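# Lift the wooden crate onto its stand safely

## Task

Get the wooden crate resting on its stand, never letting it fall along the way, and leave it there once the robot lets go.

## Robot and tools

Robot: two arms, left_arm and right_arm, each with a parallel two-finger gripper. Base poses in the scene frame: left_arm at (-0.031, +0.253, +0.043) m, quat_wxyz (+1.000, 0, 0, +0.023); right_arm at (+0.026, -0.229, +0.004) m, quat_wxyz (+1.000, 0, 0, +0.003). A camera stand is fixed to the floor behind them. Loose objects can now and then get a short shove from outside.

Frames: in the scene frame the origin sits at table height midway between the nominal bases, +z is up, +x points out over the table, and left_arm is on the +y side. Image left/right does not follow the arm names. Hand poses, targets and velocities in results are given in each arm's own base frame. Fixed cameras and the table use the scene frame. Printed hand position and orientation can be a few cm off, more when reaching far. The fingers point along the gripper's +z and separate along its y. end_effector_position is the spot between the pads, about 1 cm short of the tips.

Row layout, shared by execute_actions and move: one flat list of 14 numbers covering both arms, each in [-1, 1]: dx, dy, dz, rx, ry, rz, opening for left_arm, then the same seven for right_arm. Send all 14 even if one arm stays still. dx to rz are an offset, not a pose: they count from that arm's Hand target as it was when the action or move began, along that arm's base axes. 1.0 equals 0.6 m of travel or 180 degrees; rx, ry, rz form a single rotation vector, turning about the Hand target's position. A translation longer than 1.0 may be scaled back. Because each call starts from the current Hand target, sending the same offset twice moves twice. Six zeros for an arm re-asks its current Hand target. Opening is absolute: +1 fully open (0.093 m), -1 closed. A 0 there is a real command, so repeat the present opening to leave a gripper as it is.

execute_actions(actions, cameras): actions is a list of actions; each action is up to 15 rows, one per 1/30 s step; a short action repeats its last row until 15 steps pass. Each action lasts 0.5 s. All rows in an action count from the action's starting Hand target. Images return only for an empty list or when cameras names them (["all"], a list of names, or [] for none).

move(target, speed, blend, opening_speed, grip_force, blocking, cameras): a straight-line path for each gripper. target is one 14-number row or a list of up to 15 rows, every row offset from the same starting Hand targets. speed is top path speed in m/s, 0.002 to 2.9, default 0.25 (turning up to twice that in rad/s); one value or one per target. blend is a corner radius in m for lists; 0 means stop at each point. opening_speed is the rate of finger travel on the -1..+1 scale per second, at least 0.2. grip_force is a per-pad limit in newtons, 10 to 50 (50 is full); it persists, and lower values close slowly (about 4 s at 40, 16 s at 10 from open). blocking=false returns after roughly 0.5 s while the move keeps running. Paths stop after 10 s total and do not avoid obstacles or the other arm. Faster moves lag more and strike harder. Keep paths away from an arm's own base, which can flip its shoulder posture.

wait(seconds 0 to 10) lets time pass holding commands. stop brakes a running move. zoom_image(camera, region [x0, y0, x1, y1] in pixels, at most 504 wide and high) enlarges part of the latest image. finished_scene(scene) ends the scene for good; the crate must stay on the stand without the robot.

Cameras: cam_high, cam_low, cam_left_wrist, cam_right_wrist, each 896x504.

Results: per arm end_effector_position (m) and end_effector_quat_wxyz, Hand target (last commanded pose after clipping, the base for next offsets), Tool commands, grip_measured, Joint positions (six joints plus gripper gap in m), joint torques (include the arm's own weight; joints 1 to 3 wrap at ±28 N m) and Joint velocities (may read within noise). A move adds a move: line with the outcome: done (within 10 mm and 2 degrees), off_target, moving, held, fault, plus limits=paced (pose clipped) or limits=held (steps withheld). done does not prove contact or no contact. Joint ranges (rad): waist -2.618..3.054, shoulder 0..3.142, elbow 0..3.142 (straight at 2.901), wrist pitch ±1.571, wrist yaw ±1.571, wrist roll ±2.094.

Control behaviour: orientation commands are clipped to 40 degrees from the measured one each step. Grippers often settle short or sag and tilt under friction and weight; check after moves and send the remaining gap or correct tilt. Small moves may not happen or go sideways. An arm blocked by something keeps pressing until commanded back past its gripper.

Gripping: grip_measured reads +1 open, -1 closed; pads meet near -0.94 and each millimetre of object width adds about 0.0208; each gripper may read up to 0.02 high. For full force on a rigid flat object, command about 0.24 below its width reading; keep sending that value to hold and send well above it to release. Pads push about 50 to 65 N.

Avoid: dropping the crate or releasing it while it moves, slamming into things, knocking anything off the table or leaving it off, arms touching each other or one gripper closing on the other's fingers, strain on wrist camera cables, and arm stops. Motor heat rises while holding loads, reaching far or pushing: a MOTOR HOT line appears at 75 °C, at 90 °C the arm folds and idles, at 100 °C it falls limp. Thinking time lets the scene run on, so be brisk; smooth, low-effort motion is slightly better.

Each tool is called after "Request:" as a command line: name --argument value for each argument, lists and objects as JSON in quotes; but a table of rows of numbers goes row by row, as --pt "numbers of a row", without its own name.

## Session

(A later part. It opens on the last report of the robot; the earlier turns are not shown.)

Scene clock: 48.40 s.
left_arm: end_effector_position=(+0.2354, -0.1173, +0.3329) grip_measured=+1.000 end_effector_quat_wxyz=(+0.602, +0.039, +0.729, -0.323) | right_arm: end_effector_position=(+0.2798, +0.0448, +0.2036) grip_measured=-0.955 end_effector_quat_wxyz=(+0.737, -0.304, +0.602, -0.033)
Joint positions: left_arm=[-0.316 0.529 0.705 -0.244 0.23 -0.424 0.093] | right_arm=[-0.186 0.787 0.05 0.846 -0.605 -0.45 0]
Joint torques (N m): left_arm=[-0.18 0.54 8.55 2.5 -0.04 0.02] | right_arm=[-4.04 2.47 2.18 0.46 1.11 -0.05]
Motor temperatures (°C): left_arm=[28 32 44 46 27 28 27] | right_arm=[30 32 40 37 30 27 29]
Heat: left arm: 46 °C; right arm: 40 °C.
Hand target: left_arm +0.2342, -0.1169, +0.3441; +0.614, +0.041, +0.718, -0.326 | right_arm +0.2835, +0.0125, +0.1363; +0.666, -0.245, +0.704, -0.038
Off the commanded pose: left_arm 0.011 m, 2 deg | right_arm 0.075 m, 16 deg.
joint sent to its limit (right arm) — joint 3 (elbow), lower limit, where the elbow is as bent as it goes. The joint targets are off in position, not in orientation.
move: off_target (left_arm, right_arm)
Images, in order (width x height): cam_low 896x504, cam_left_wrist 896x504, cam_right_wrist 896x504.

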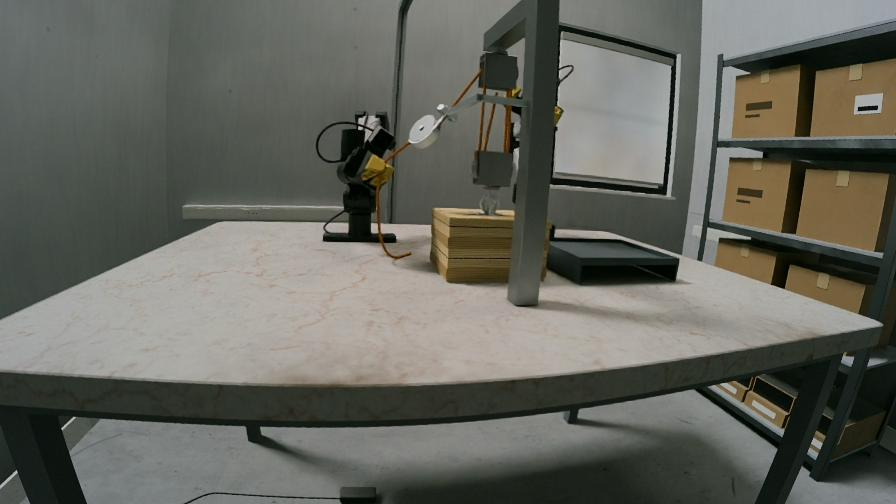

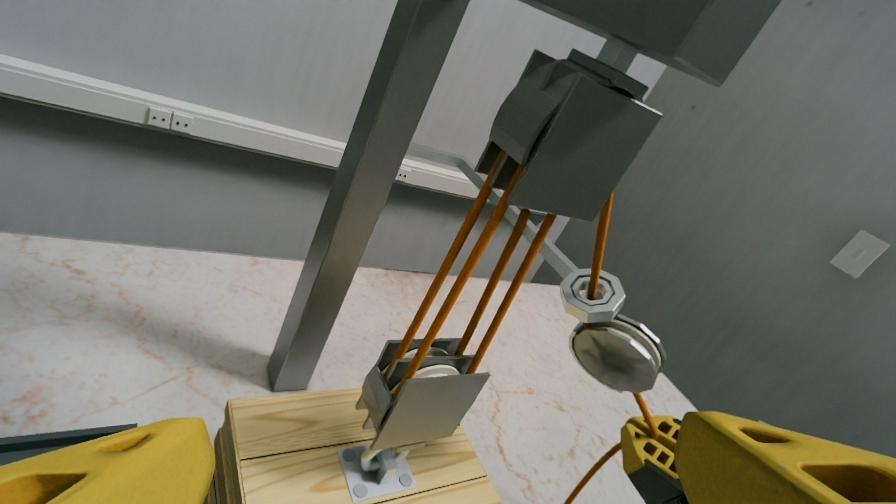

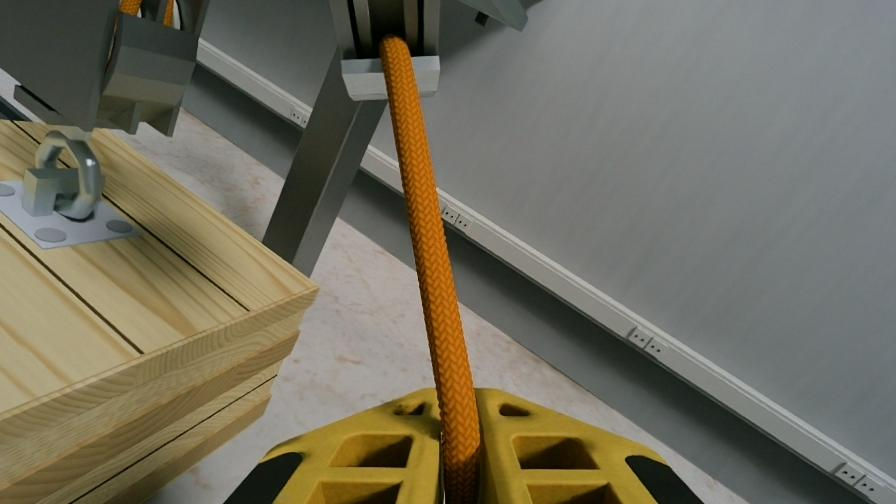

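Request:
move --target '[0,0,0,0,0,0,1,0.03,-0.3,0.006,-0.12,-0.035,-0.035,-1]' --cameras '["cam_low","cam_right_wrist","cam_left_wrist"]' --speed 0.1

Scene clock: 54.47 s.
left_arm: end_effector_position=(+0.2354, -0.1173, +0.3329) grip_measured=+1.000 end_effector_quat_wxyz=(+0.602, +0.039, +0.729, -0.323) | right_arm: end_effector_position=(+0.2748, -0.0828, +0.1660) grip_measured=-0.956 end_effector_quat_wxyz=(+0.698, -0.468, +0.520, -0.151)
Joint positions: left_arm=[-0.316 0.529 0.705 -0.244 0.23 -0.424 0.093] | right_arm=[-0.913 1.587 0.24 1.493 -1.431 -0.801 0]
Joint torques (N m): left_arm=[-0.13 0.53 8.58 2.53 -0.03 0.02] | right_arm=[-9.46 1.47 4.34 0.18 3.05 0.05]
Heat: left arm: 46 °C; right arm: 39 °C.
Hand target: left_arm +0.2342, -0.1169, +0.3441; +0.614, +0.041, +0.718, -0.326 | right_arm +0.3015, -0.1675, +0.1399; +0.643, -0.324, +0.659, -0.218
Off the commanded pose: left_arm 0.011 m, 2 deg | right_arm 0.093 m, 25 deg.
move: off_target (left_arm, right_arm)
Images, in order (width x height): cam_low 896x504, cam_left_wrist 896x504, cam_right_wrist 896x504.

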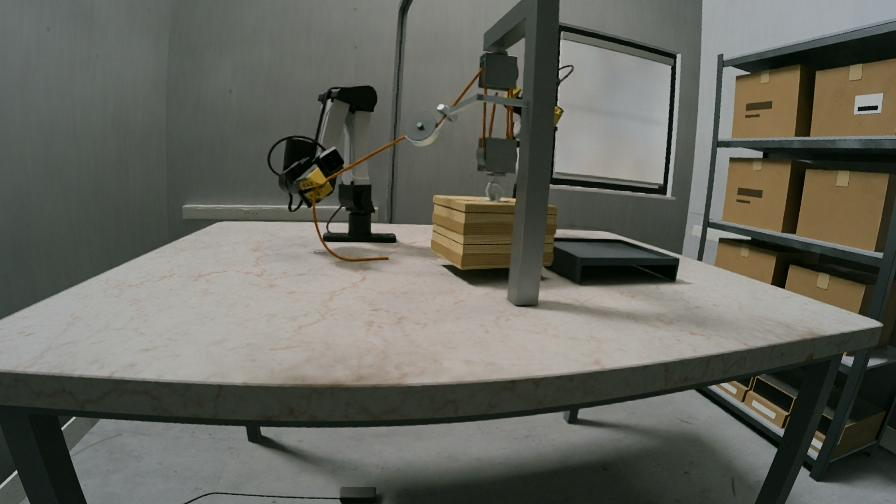

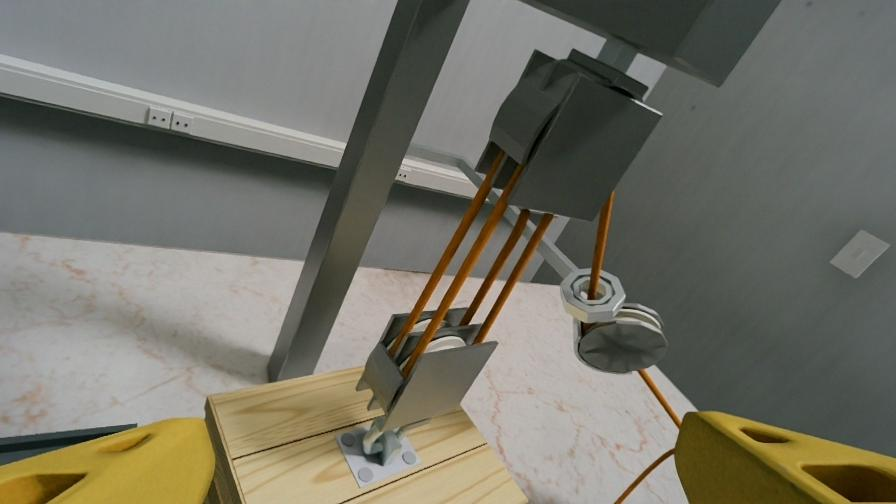

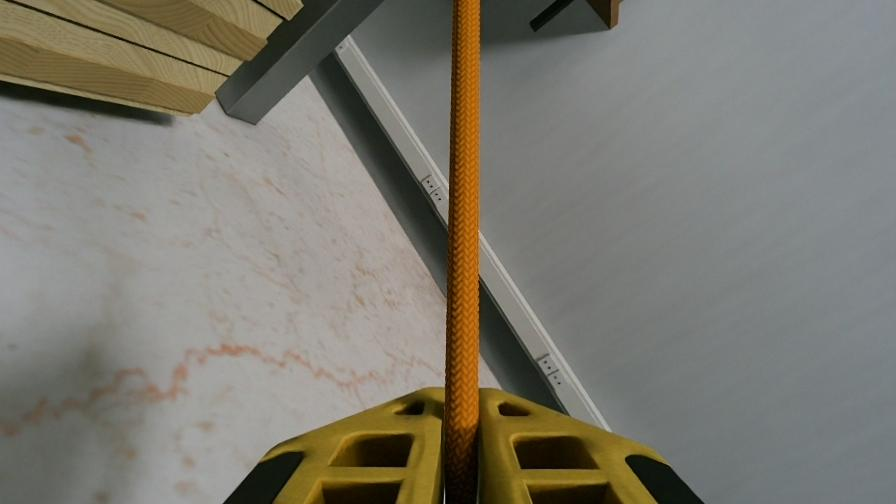

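Request:
move --target '[0,0,0,0,0,0,1,0.014,-0.32,-0.033,-0.132,-0.033,-0.035,-1]' --cameras '["cam_high","cam_low","cam_right_wrist","cam_left_wrist"]' --speed 0.1

Scene clock: 60.73 s.
left_arm: end_effector_position=(+0.2354, -0.1173, +0.3329) grip_measured=+1.000 end_effector_quat_wxyz=(+0.602, +0.039, +0.729, -0.323) | right_arm: end_effector_position=(+0.3063, -0.2466, +0.1308) grip_measured=-0.956 end_effector_quat_wxyz=(+0.659, -0.503, +0.493, -0.263)
Joint positions: left_arm=[-0.316 0.529 0.705 -0.244 0.23 -0.424 0.093] | right_arm=[-1.12 2.121 0.8 1.506 -1.535 -0.99 0]
Joint torques (N m): left_arm=[-0.21 0.49 8.49 2.54 -0.03 0.01] | right_arm=[-10.96 -2.17 9.06 1.15 3.17 -0.43]
Heat: left arm: 46 °C; right arm: 39 °C.
Hand target: left_arm +0.2342, -0.1169, +0.3441; +0.614, +0.041, +0.718, -0.326 | right_arm +0.3100, -0.3595, +0.1201; +0.583, -0.401, +0.583, -0.400
Off the commanded pose: left_arm 0.011 m, 2 deg | right_arm 0.113 m, 24 deg.
move: off_target (left_arm, right_arm)

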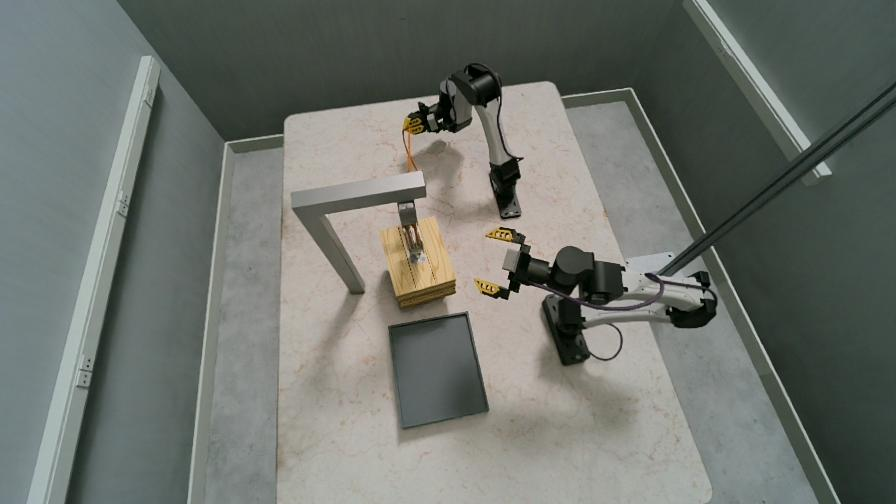

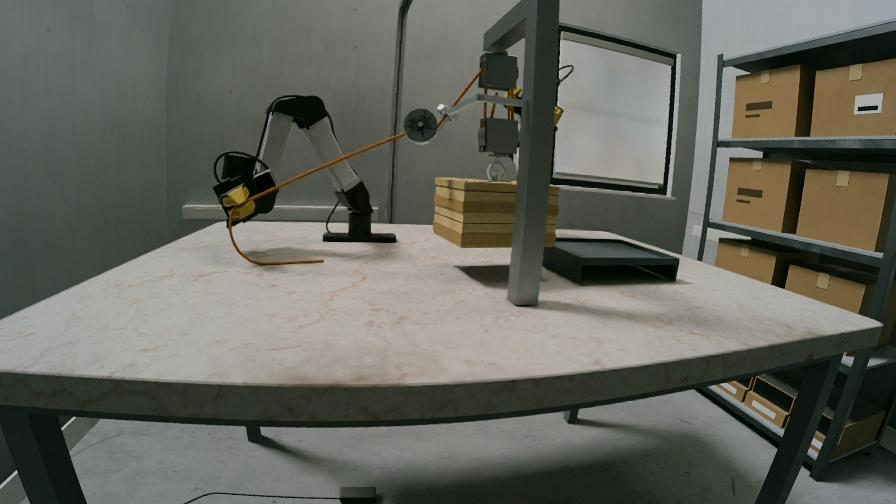

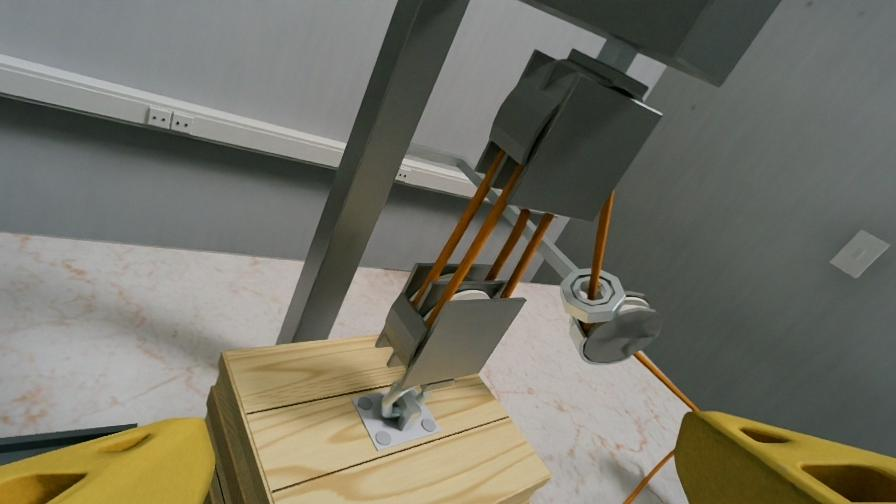

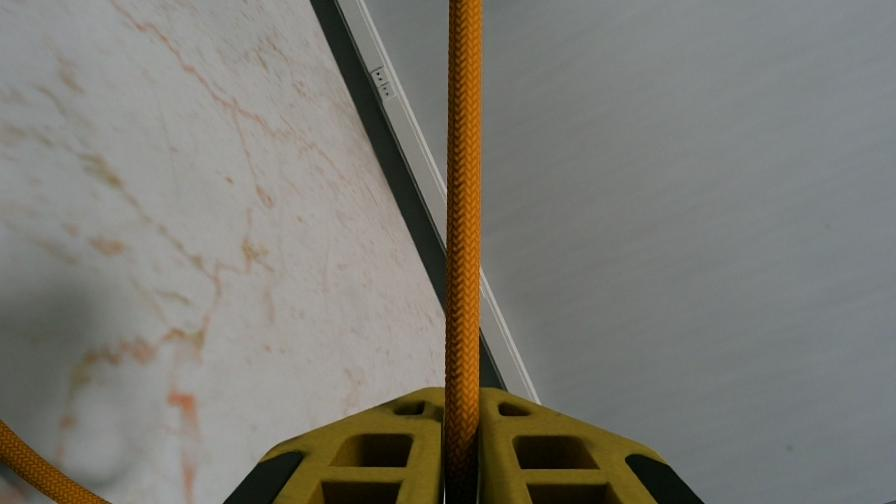

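Request:
zoom_image --camera "cam_low" --region '[400, 140, 720, 320]'

Scaled by 1.575 from the camera's 896x504 image, which has a finer 1280x720 frame.

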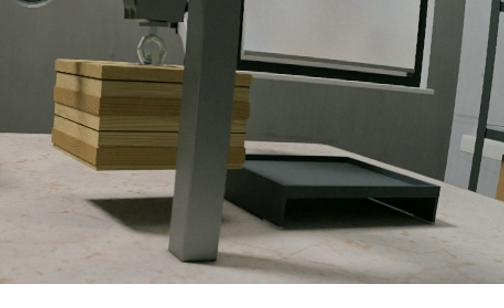

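Request:
move --pt "0.0 0.362 0 0.1 0.18 0.024 1 0 0 0 0 0 0 -1" --pt "0.276 0.362 -0.157 0.222 0.379 0.048 1 0 0 0 0 0 0 -1" --cameras '["cam_high","cam_low","cam_left_wrist"]' --speed 0.3 --blend '[0.04,0]'

Scene clock: 70.60 s.
left_arm: end_effector_position=(+0.3967, +0.0988, +0.2419) grip_measured=+1.000 end_effector_quat_wxyz=(+0.128, +0.002, +0.992, +0.006) | right_arm: end_effector_position=(+0.3063, -0.2466, +0.1308) grip_measured=-0.956 end_effector_quat_wxyz=(+0.659, -0.503, +0.493, -0.263)
Joint positions: left_arm=[0.267 1.993 2.258 -1.586 0.056 0.265 0.093] | right_arm=[-1.12 2.121 0.8 1.506 -1.535 -0.99 0]
Joint torques (N m): left_arm=[-0.4 -8.47 8.34 1.03 -0.07 -0.11] | right_arm=[-10.97 -2.18 9.06 1.14 3.17 -0.43]
Motor temperatures (°C): left_arm=[28 32 46 45 27 28 27] | right_arm=[35 32 40 34 37 27 30]
Heat: left arm: 46 °C; right arm: 40 °C.
Hand target: left_arm +0.3998, +0.1003, +0.2500; +0.087, +0.000, +0.996, +0.000 | right_arm +0.3100, -0.3595, +0.1201; +0.583, -0.401, +0.583, -0.400
Off the commanded pose: left_arm 0.009 m, 5 deg | right_arm 0.113 m, 24 deg.
joint sent to its limit (left arm) — joint 4 (wrist pitch), lower limit. The joint targets are off in orientation, not in position.
move: off_target (left_arm, right_arm)
Images, in order (width x height): cam_high 896x504, cam_low 896x504, cam_left_wrist 896x504.

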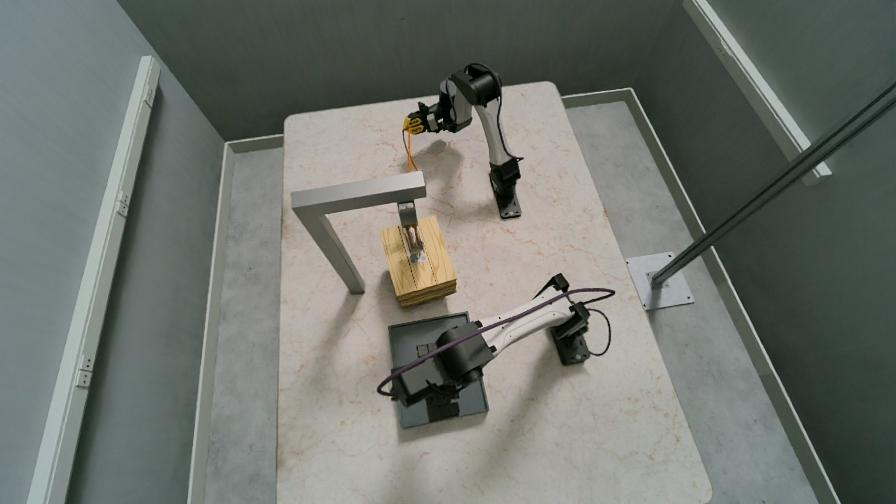

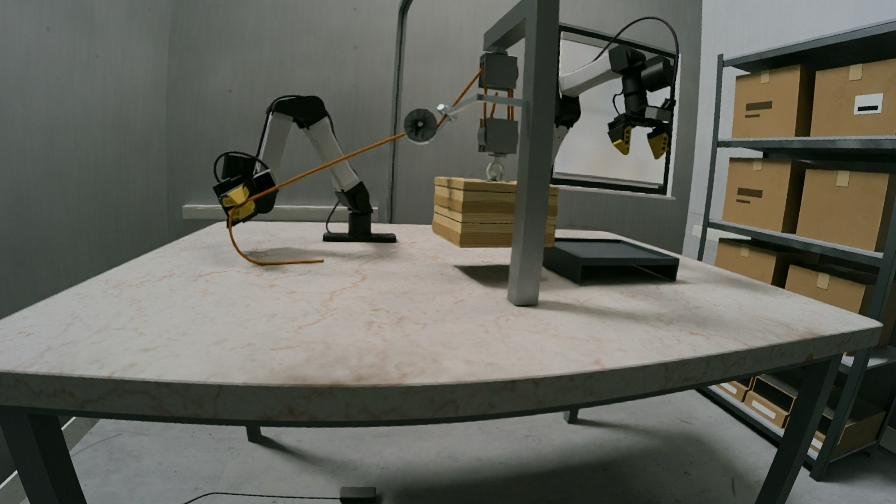

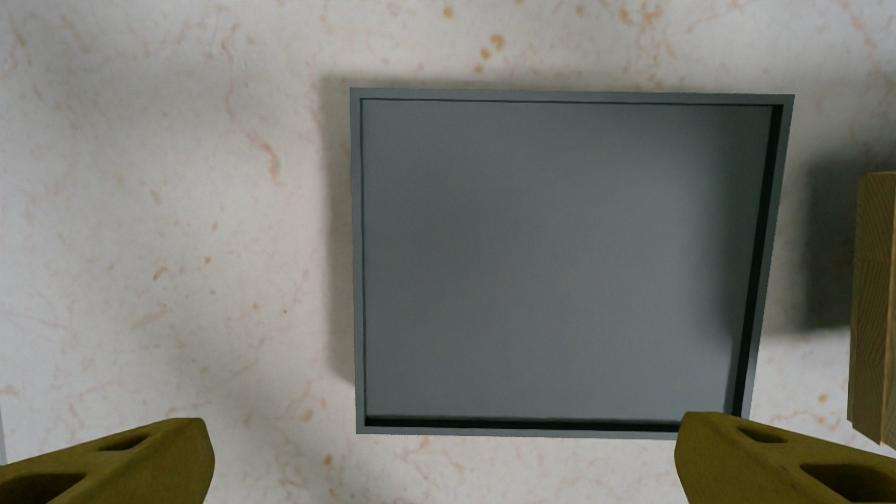

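Request:
move --target '[0.0,0.25,-0.1,-0.131,0.131,0.487,1,0,0,0,0,0,0,-1]' --cameras '["cam_high","cam_low","cam_left_wrist"]' --speed 0.4

Scene clock: 88.63 s.
left_arm: end_effector_position=(+0.3964, +0.2461, +0.1842) grip_measured=+1.000 end_effector_quat_wxyz=(-0.059, +0.712, -0.681, +0.161) | right_arm: end_effector_position=(+0.3063, -0.2466, +0.1308) grip_measured=-0.956 end_effector_quat_wxyz=(+0.659, -0.503, +0.493, -0.263)
Joint positions: left_arm=[0.663 2.294 2.48 -1.588 0.302 -0.978 0.093] | right_arm=[-1.12 2.121 0.8 1.506 -1.535 -0.99 0]
Joint torques (N m): left_arm=[0.43 -9.96 8.65 0.85 0.19 -0.11] | right_arm=[-10.96 -2.19 9.07 1.14 3.17 -0.43]
Heat: left arm: 47 °C; right arm: 41 °C.
Hand target: left_arm +0.3998, +0.2503, +0.1900; +0.123, +0.695, -0.697, +0.123 | right_arm +0.3100, -0.3595, +0.1201; +0.583, -0.401, +0.583, -0.400
Off the commanded pose: left_arm 0.008 m, 22 deg | right_arm 0.113 m, 24 deg.
joint read past its limit (left arm) — joint 4 (wrist pitch), lower limit.
joint sent to its limit (left arm) — joint 4 (wrist pitch), lower limit. The joint targets are off in orientation, not in position.
move: off_target (left_arm, right_arm)
Images, in order (width x height): cam_high 896x504, cam_low 896x504, cam_left_wrist 896x504.

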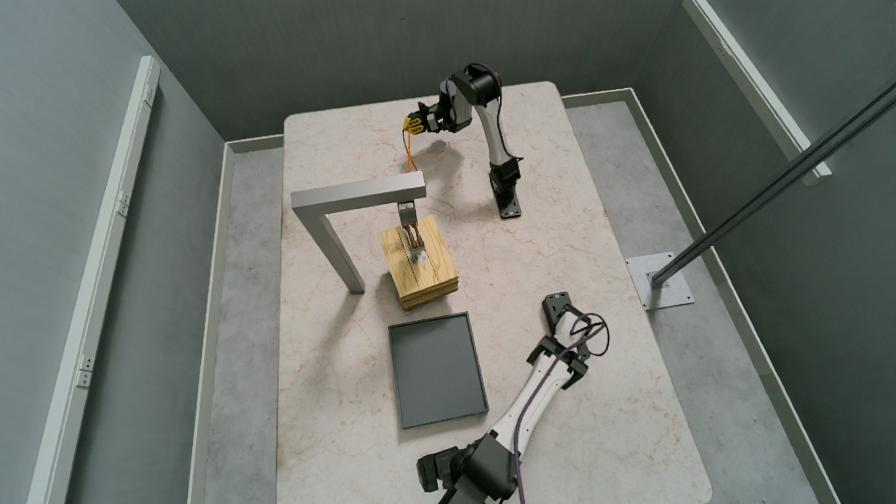

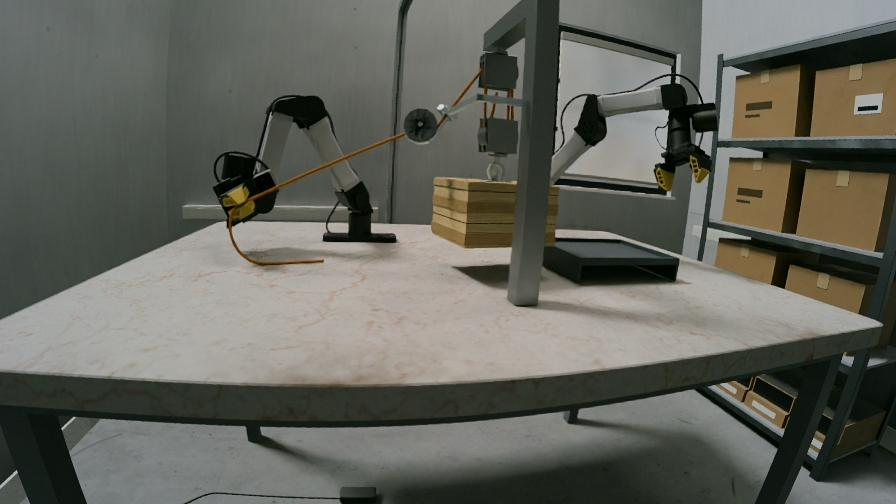

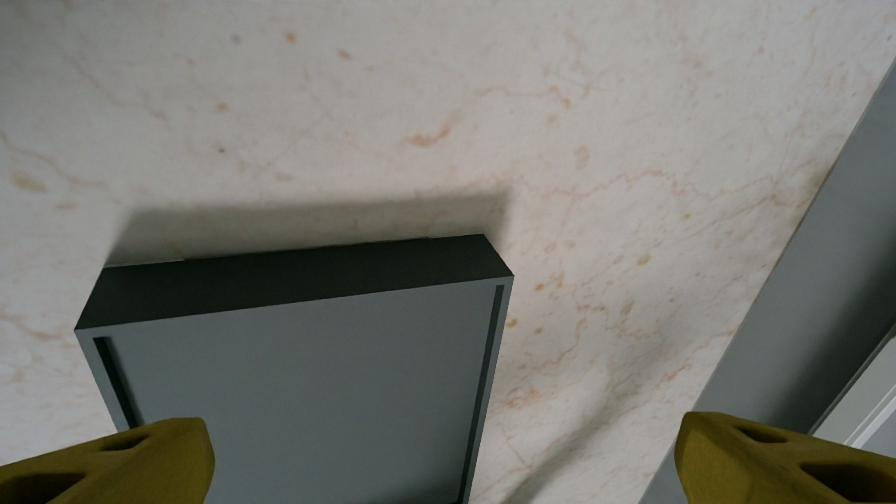

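Request:
move --target '[0.0,-0.033,-0.25,0,0,0,1,0,0,0,0,0,0,-1]' --cameras '["cam_high","cam_low","cam_left_wrist"]' --speed 0.25

Scene clock: 92.80 s.
left_arm: end_effector_position=(+0.3968, +0.2285, +0.0358) grip_measured=+1.000 end_effector_quat_wxyz=(+0.112, +0.704, -0.689, +0.131) | right_arm: end_effector_position=(+0.3063, -0.2466, +0.1308) grip_measured=-0.956 end_effector_quat_wxyz=(+0.659, -0.503, +0.493, -0.263)
Joint positions: left_arm=[0.63 2.604 2.437 -1.588 0.296 -0.935 0.093] | right_arm=[-1.12 2.121 0.8 1.506 -1.535 -0.99 0]
Joint torques (N m): left_arm=[-0.64 -12.45 7.16 0.06 -0.03 0.1] | right_arm=[-10.96 -2.18 9.06 1.14 3.17 -0.43]
Motor temperatures (°C): left_arm=[28 35 46 40 26 28 27] | right_arm=[40 32 41 33 41 27 30]
Heat: left arm: 46 °C; right arm: 41 °C.
Hand target: left_arm +0.3999, +0.2304, +0.0401; +0.123, +0.695, -0.697, +0.124 | right_arm +0.3100, -0.3595, +0.1201; +0.583, -0.401, +0.583, -0.400
Off the commanded pose: left_arm 0.006 m, 2 deg | right_arm 0.113 m, 24 deg.
joint read past its limit (left arm) — joint 4 (wrist pitch), lower limit.
joint sent to its limit (left arm) — joint 4 (wrist pitch), lower limit. The joint targets still meet the commanded pose.
move: off_target (right_arm)
Images, in order (width x height): cam_high 896x504, cam_low 896x504, cam_left_wrist 896x504.

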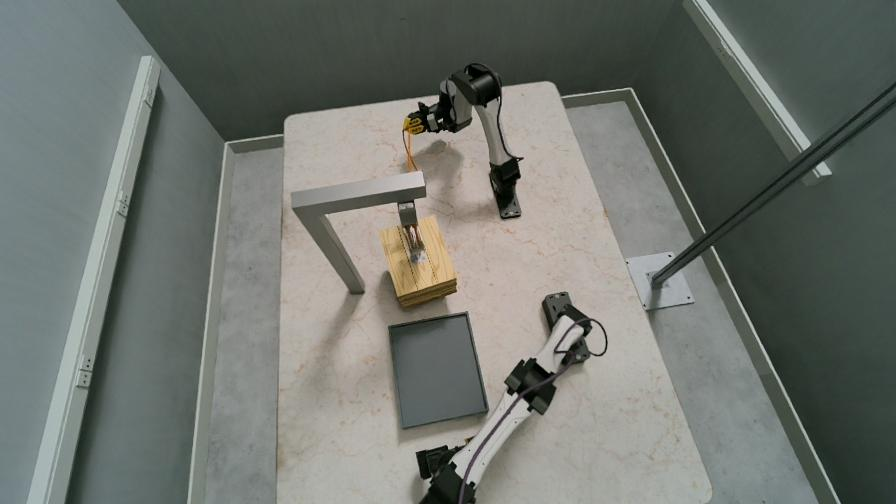

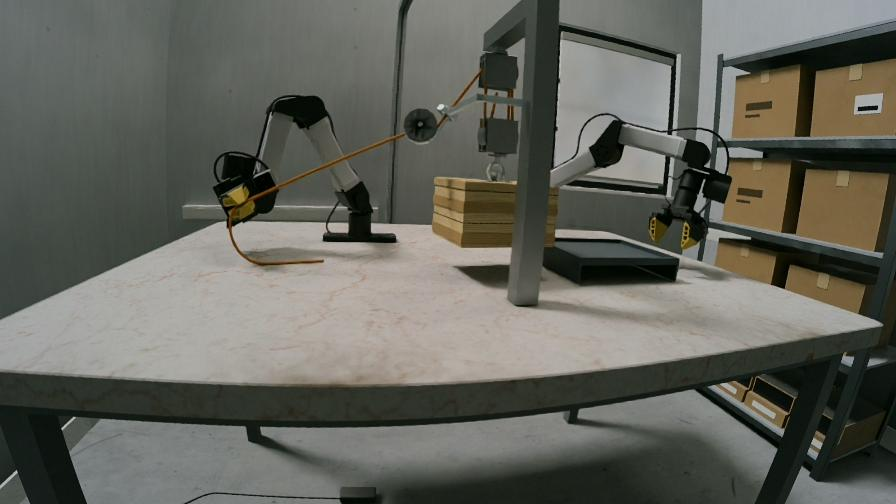

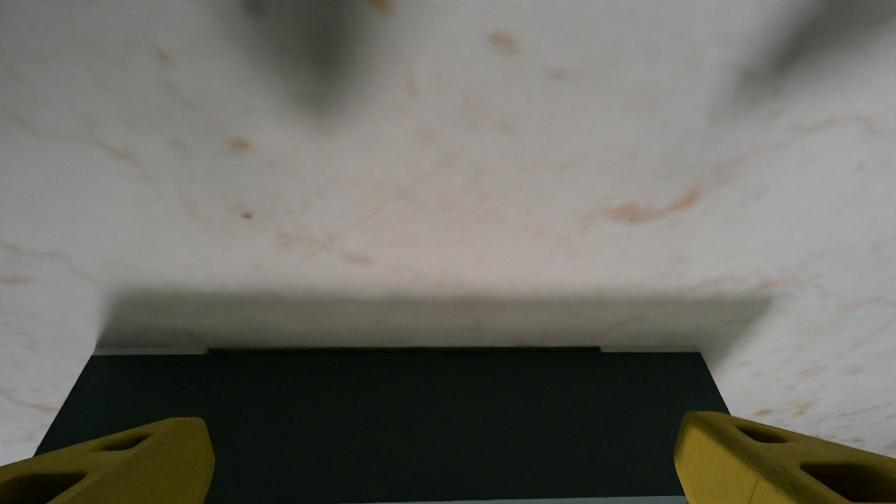

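Request:
move --pt "-0.02 0 -0.067 0 0 0 1 0 0 0 0 0 0 -1" --pt "-0.02 -0.08 -0.067 0 0 0 1 0 0 0 0 0 0 -1" --pt "-0.02 -0.3 -0.067 0 0 0 1 0 0 0 0 0 0 -1" --cameras '["cam_high","cam_low","cam_left_wrist"]' --speed '[0.2,0.1,0.06]'

Scene clock: 99.53 s.
left_arm: end_effector_position=(+0.3785, +0.0583, -0.0208) grip_measured=+1.000 end_effector_quat_wxyz=(+0.138, +0.697, -0.697, +0.098) | right_arm: end_effector_position=(+0.3063, -0.2466, +0.1308) grip_measured=-0.956 end_effector_quat_wxyz=(+0.659, -0.503, +0.493, -0.263)
Joint positions: left_arm=[0.285 2.257 1.579 -1.048 0.304 -1.261 0.093] | right_arm=[-1.12 2.121 0.8 1.506 -1.535 -0.99 0]
Joint torques (N m): left_arm=[-1.43 -14.74 5.27 0.14 0.48 -0.15] | right_arm=[-10.96 -2.18 9.07 1.14 3.17 -0.43]
Heat: left arm: 45 °C; right arm: 42 °C.
Hand target: left_arm +0.3878, +0.0505, -0.0003; +0.123, +0.696, -0.697, +0.123 | right_arm +0.3100, -0.3595, +0.1201; +0.583, -0.401, +0.583, -0.400
Off the commanded pose: left_arm 0.024 m, 3 deg | right_arm 0.113 m, 24 deg.
move: off_target (left_arm, right_arm)
Images, in order (width x height): cam_high 896x504, cam_low 896x504, cam_left_wrist 896x504.

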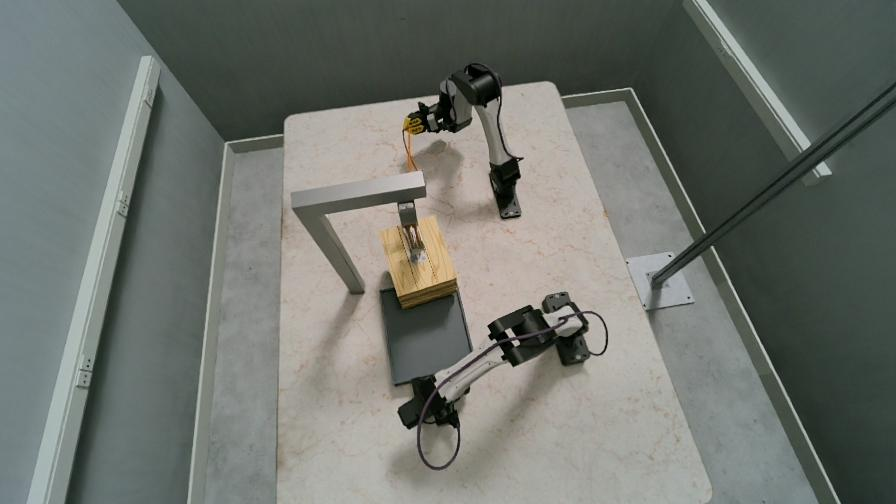

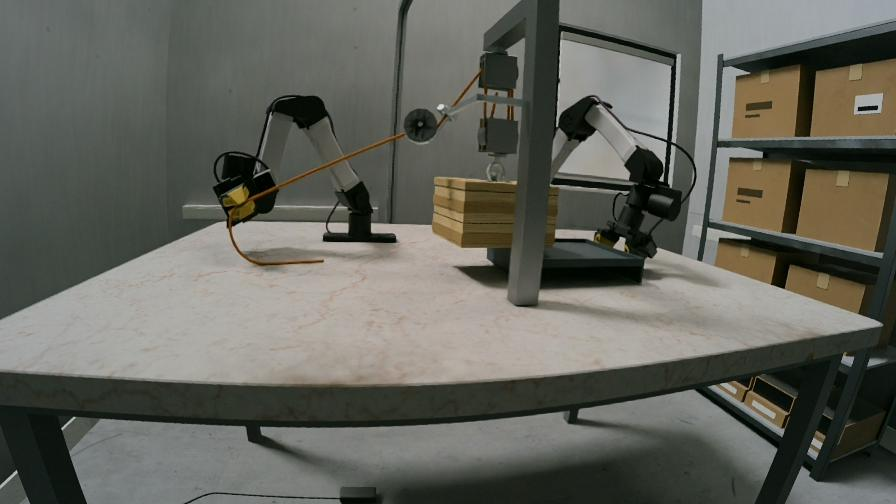

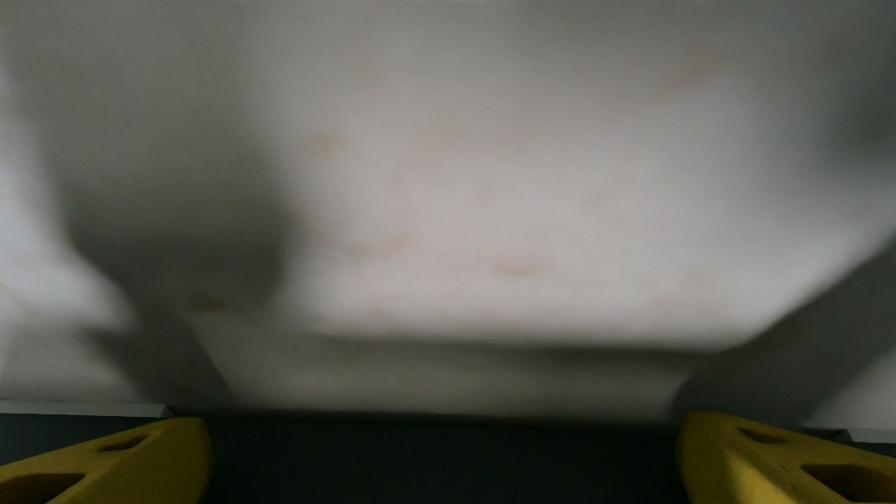

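Request:
zoom_image --camera "cam_low" --region '[400, 140, 720, 320]'

Request:
zoom_image --camera "cam_high" --region '[330, 180, 530, 440]'

Scaled by 1.575 from the camera's 896x504 image, which has a finer 1280x720 frame.

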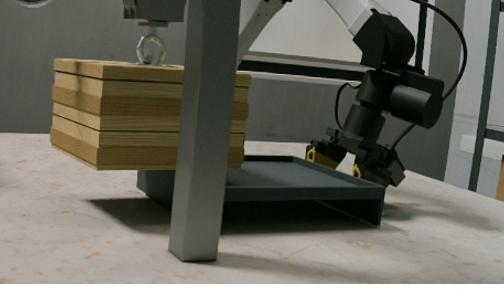

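Scaled by 1.938 from the camera's 896x504 image, which has a finer 1280x720 frame.

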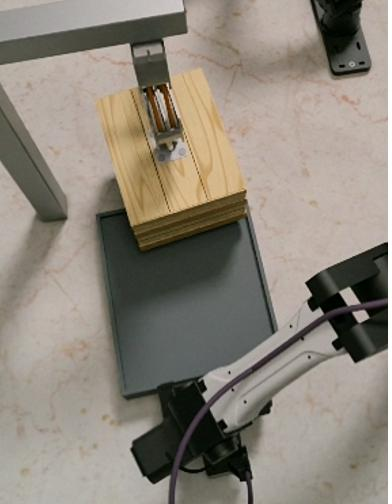

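Request:
move --target '[0,-0.19,0.02,0,0,0,1,0,0,0,0,0,0,-1]' --cameras '["cam_high","cam_low","cam_left_wrist"]' --speed 0.06

Request:
zoom_image --camera "cam_high" --region '[330, 180, 530, 440]'

Request:
zoom_image --camera "cam_low" --region '[400, 140, 720, 320]'

Scene clock: 104.20 s.
left_arm: end_effector_position=(+0.3796, -0.0528, -0.0081) grip_measured=+1.000 end_effector_quat_wxyz=(+0.132, +0.699, -0.697, +0.091) | right_arm: end_effector_position=(+0.3063, -0.2466, +0.1308) grip_measured=-0.956 end_effector_quat_wxyz=(+0.659, -0.503, +0.493, -0.263)
Joint positions: left_arm=[-0.001 2.155 1.472 -0.947 0.315 -1.564 0.093] | right_arm=[-1.12 2.121 0.8 1.506 -1.535 -0.99 0]
Joint torques (N m): left_arm=[-1.47 -14.04 5.38 0.46 0.53 -0.17] | right_arm=[-10.96 -2.19 9.06 1.14 3.17 -0.43]
Motor temperatures (°C): left_arm=[28 40 45 38 26 28 27] | right_arm=[42 32 42 33 43 27 30]
Heat: left arm: 45 °C; right arm: 43 °C.
Hand target: left_arm +0.3879, -0.0634, +0.0118; +0.123, +0.696, -0.697, +0.123 | right_arm +0.3100, -0.3595, +0.1201; +0.583, -0.401, +0.583, -0.400
Off the commanded pose: left_arm 0.024 m, 4 deg | right_arm 0.113 m, 24 deg.
move: off_target (left_arm, right_arm)
Images, in order (width x height): cam_high 896x504, cam_low 896x504, cam_left_wrist 896x504.

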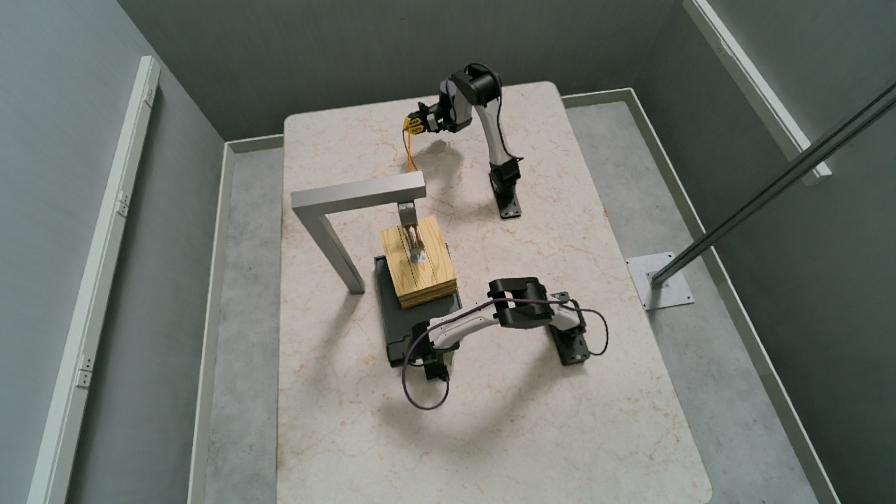

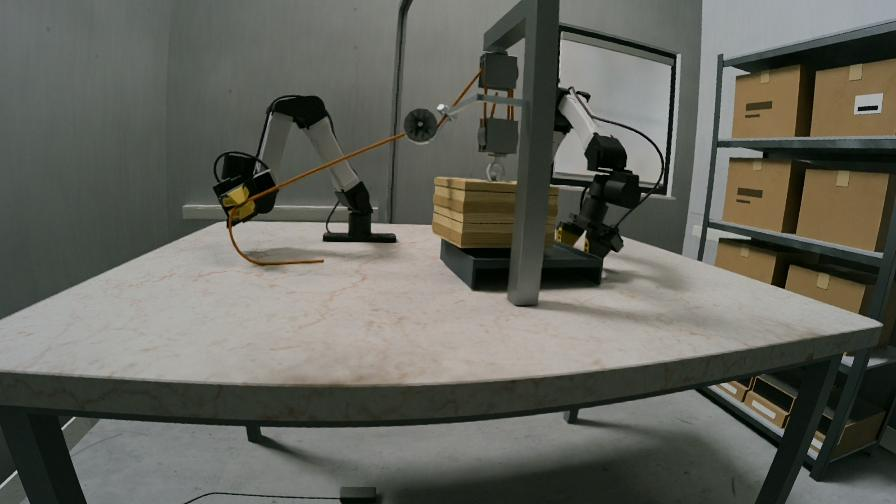

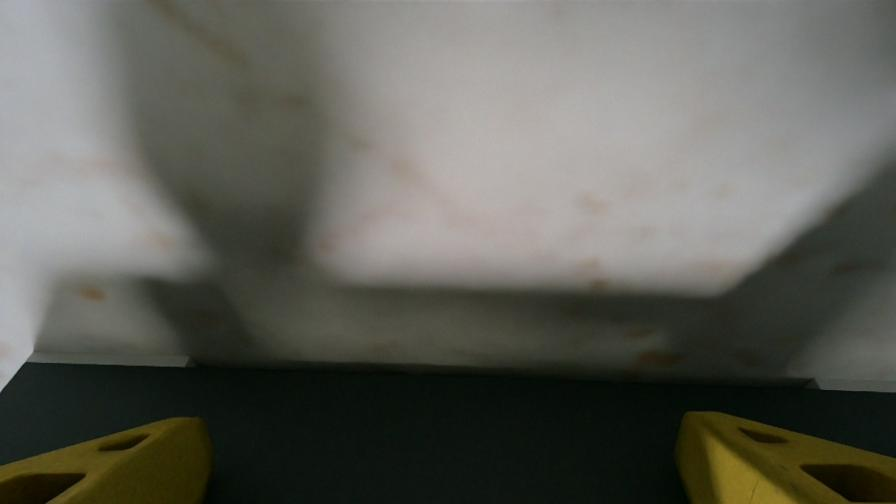

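Scaled by 1.938 from the camera's 896x504 image, which has a finer 1280x720 frame.

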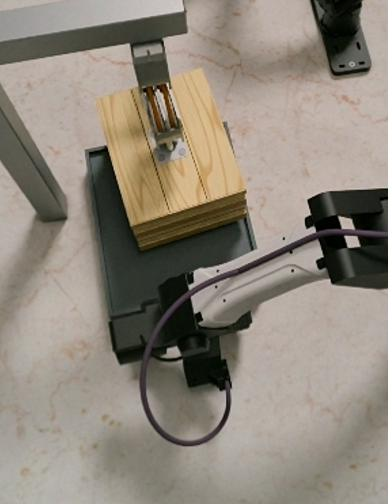

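Scaled by 1.575 from the camera's 896x504 image, which has a finer 1280x720 frame.

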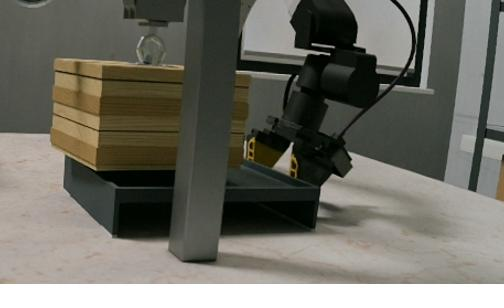

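Request:
move --target '[-0.05,-0.08,0.0,0,0,0,1,0,0,0,0,0,0,-1]' --cameras '["cam_high","cam_low","cam_left_wrist"]' --speed 0.05

Request:
zoom_image --camera "cam_high" --region '[330, 180, 530, 440]'

Request:
zoom_image --camera "cam_low" --region '[400, 140, 720, 320]'

Scene clock: 111.87 s.
left_arm: end_effector_position=(+0.3537, -0.1002, -0.0050) grip_measured=+1.000 end_effector_quat_wxyz=(+0.126, +0.706, -0.690, +0.095) | right_arm: end_effector_position=(+0.3063, -0.2466, +0.1308) grip_measured=-0.956 end_effector_quat_wxyz=(+0.659, -0.503, +0.493, -0.263)
Joint positions: left_arm=[-0.133 2.047 1.316 -0.838 0.317 -1.727 0.093] | right_arm=[-1.12 2.121 0.8 1.506 -1.535 -0.99 0]
Joint torques (N m): left_arm=[-1.62 -12.7 5.35 0.53 0.47 0] | right_arm=[-10.97 -2.19 9.06 1.14 3.16 -0.43]
Heat: left arm: 44 °C; right arm: 44 °C.
Hand target: left_arm +0.3578, -0.1115, +0.0118; +0.123, +0.696, -0.697, +0.124 | right_arm +0.3100, -0.3595, +0.1201; +0.583, -0.401, +0.583, -0.400
Off the commanded pose: left_arm 0.021 m, 4 deg | right_arm 0.113 m, 24 deg.
move: off_target (left_arm, right_arm)
Images, in order (width x height): cam_high 896x504, cam_low 896x504, cam_left_wrist 896x504.

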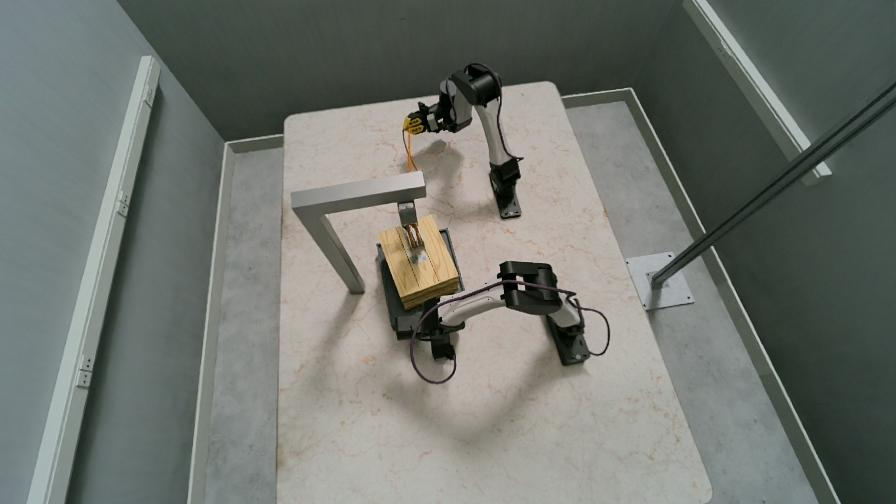

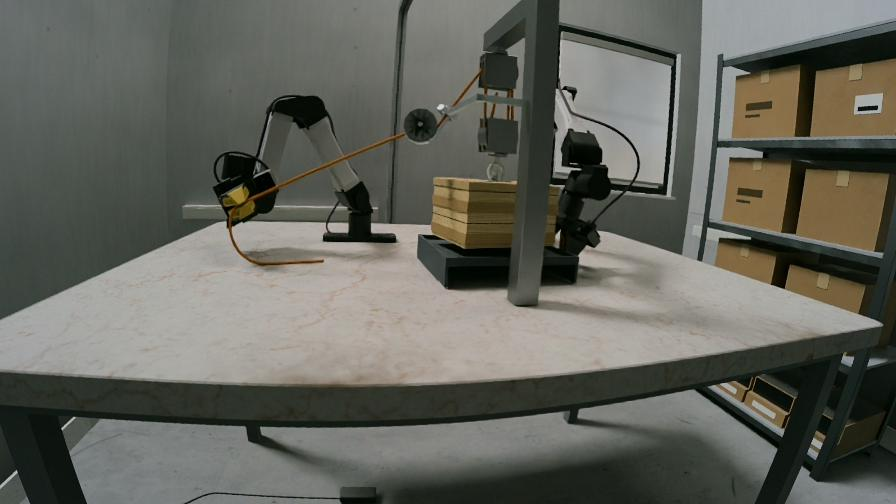

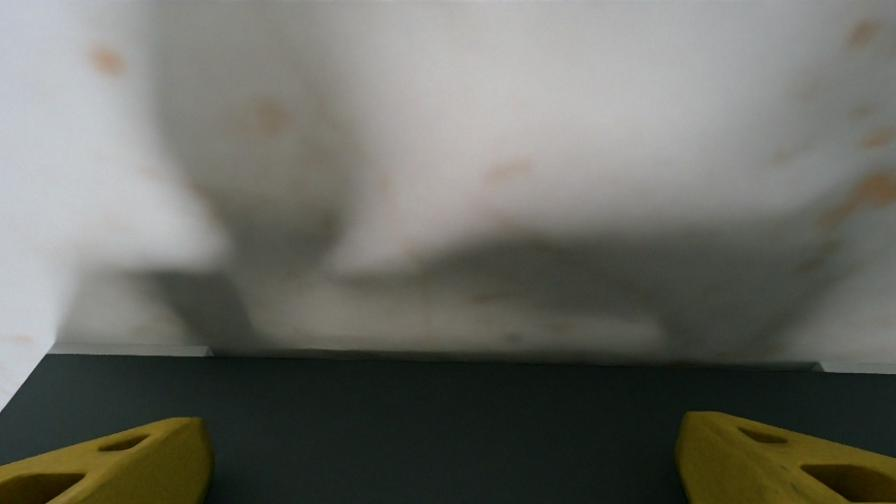

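Scaled by 1.938 from the camera's 896x504 image, which has a finer 1280x720 frame.

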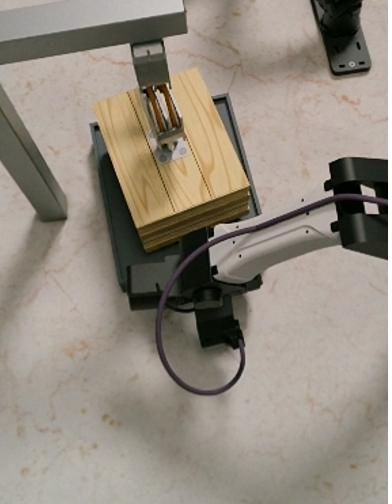

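Scaled by 1.575 from the camera's 896x504 image, which has a finer 1280x720 frame.

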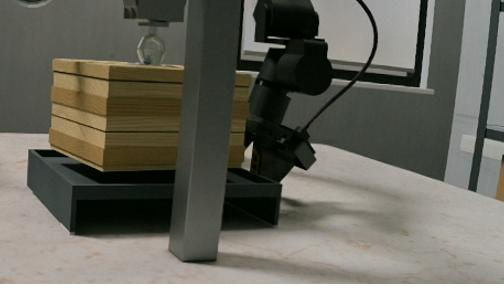

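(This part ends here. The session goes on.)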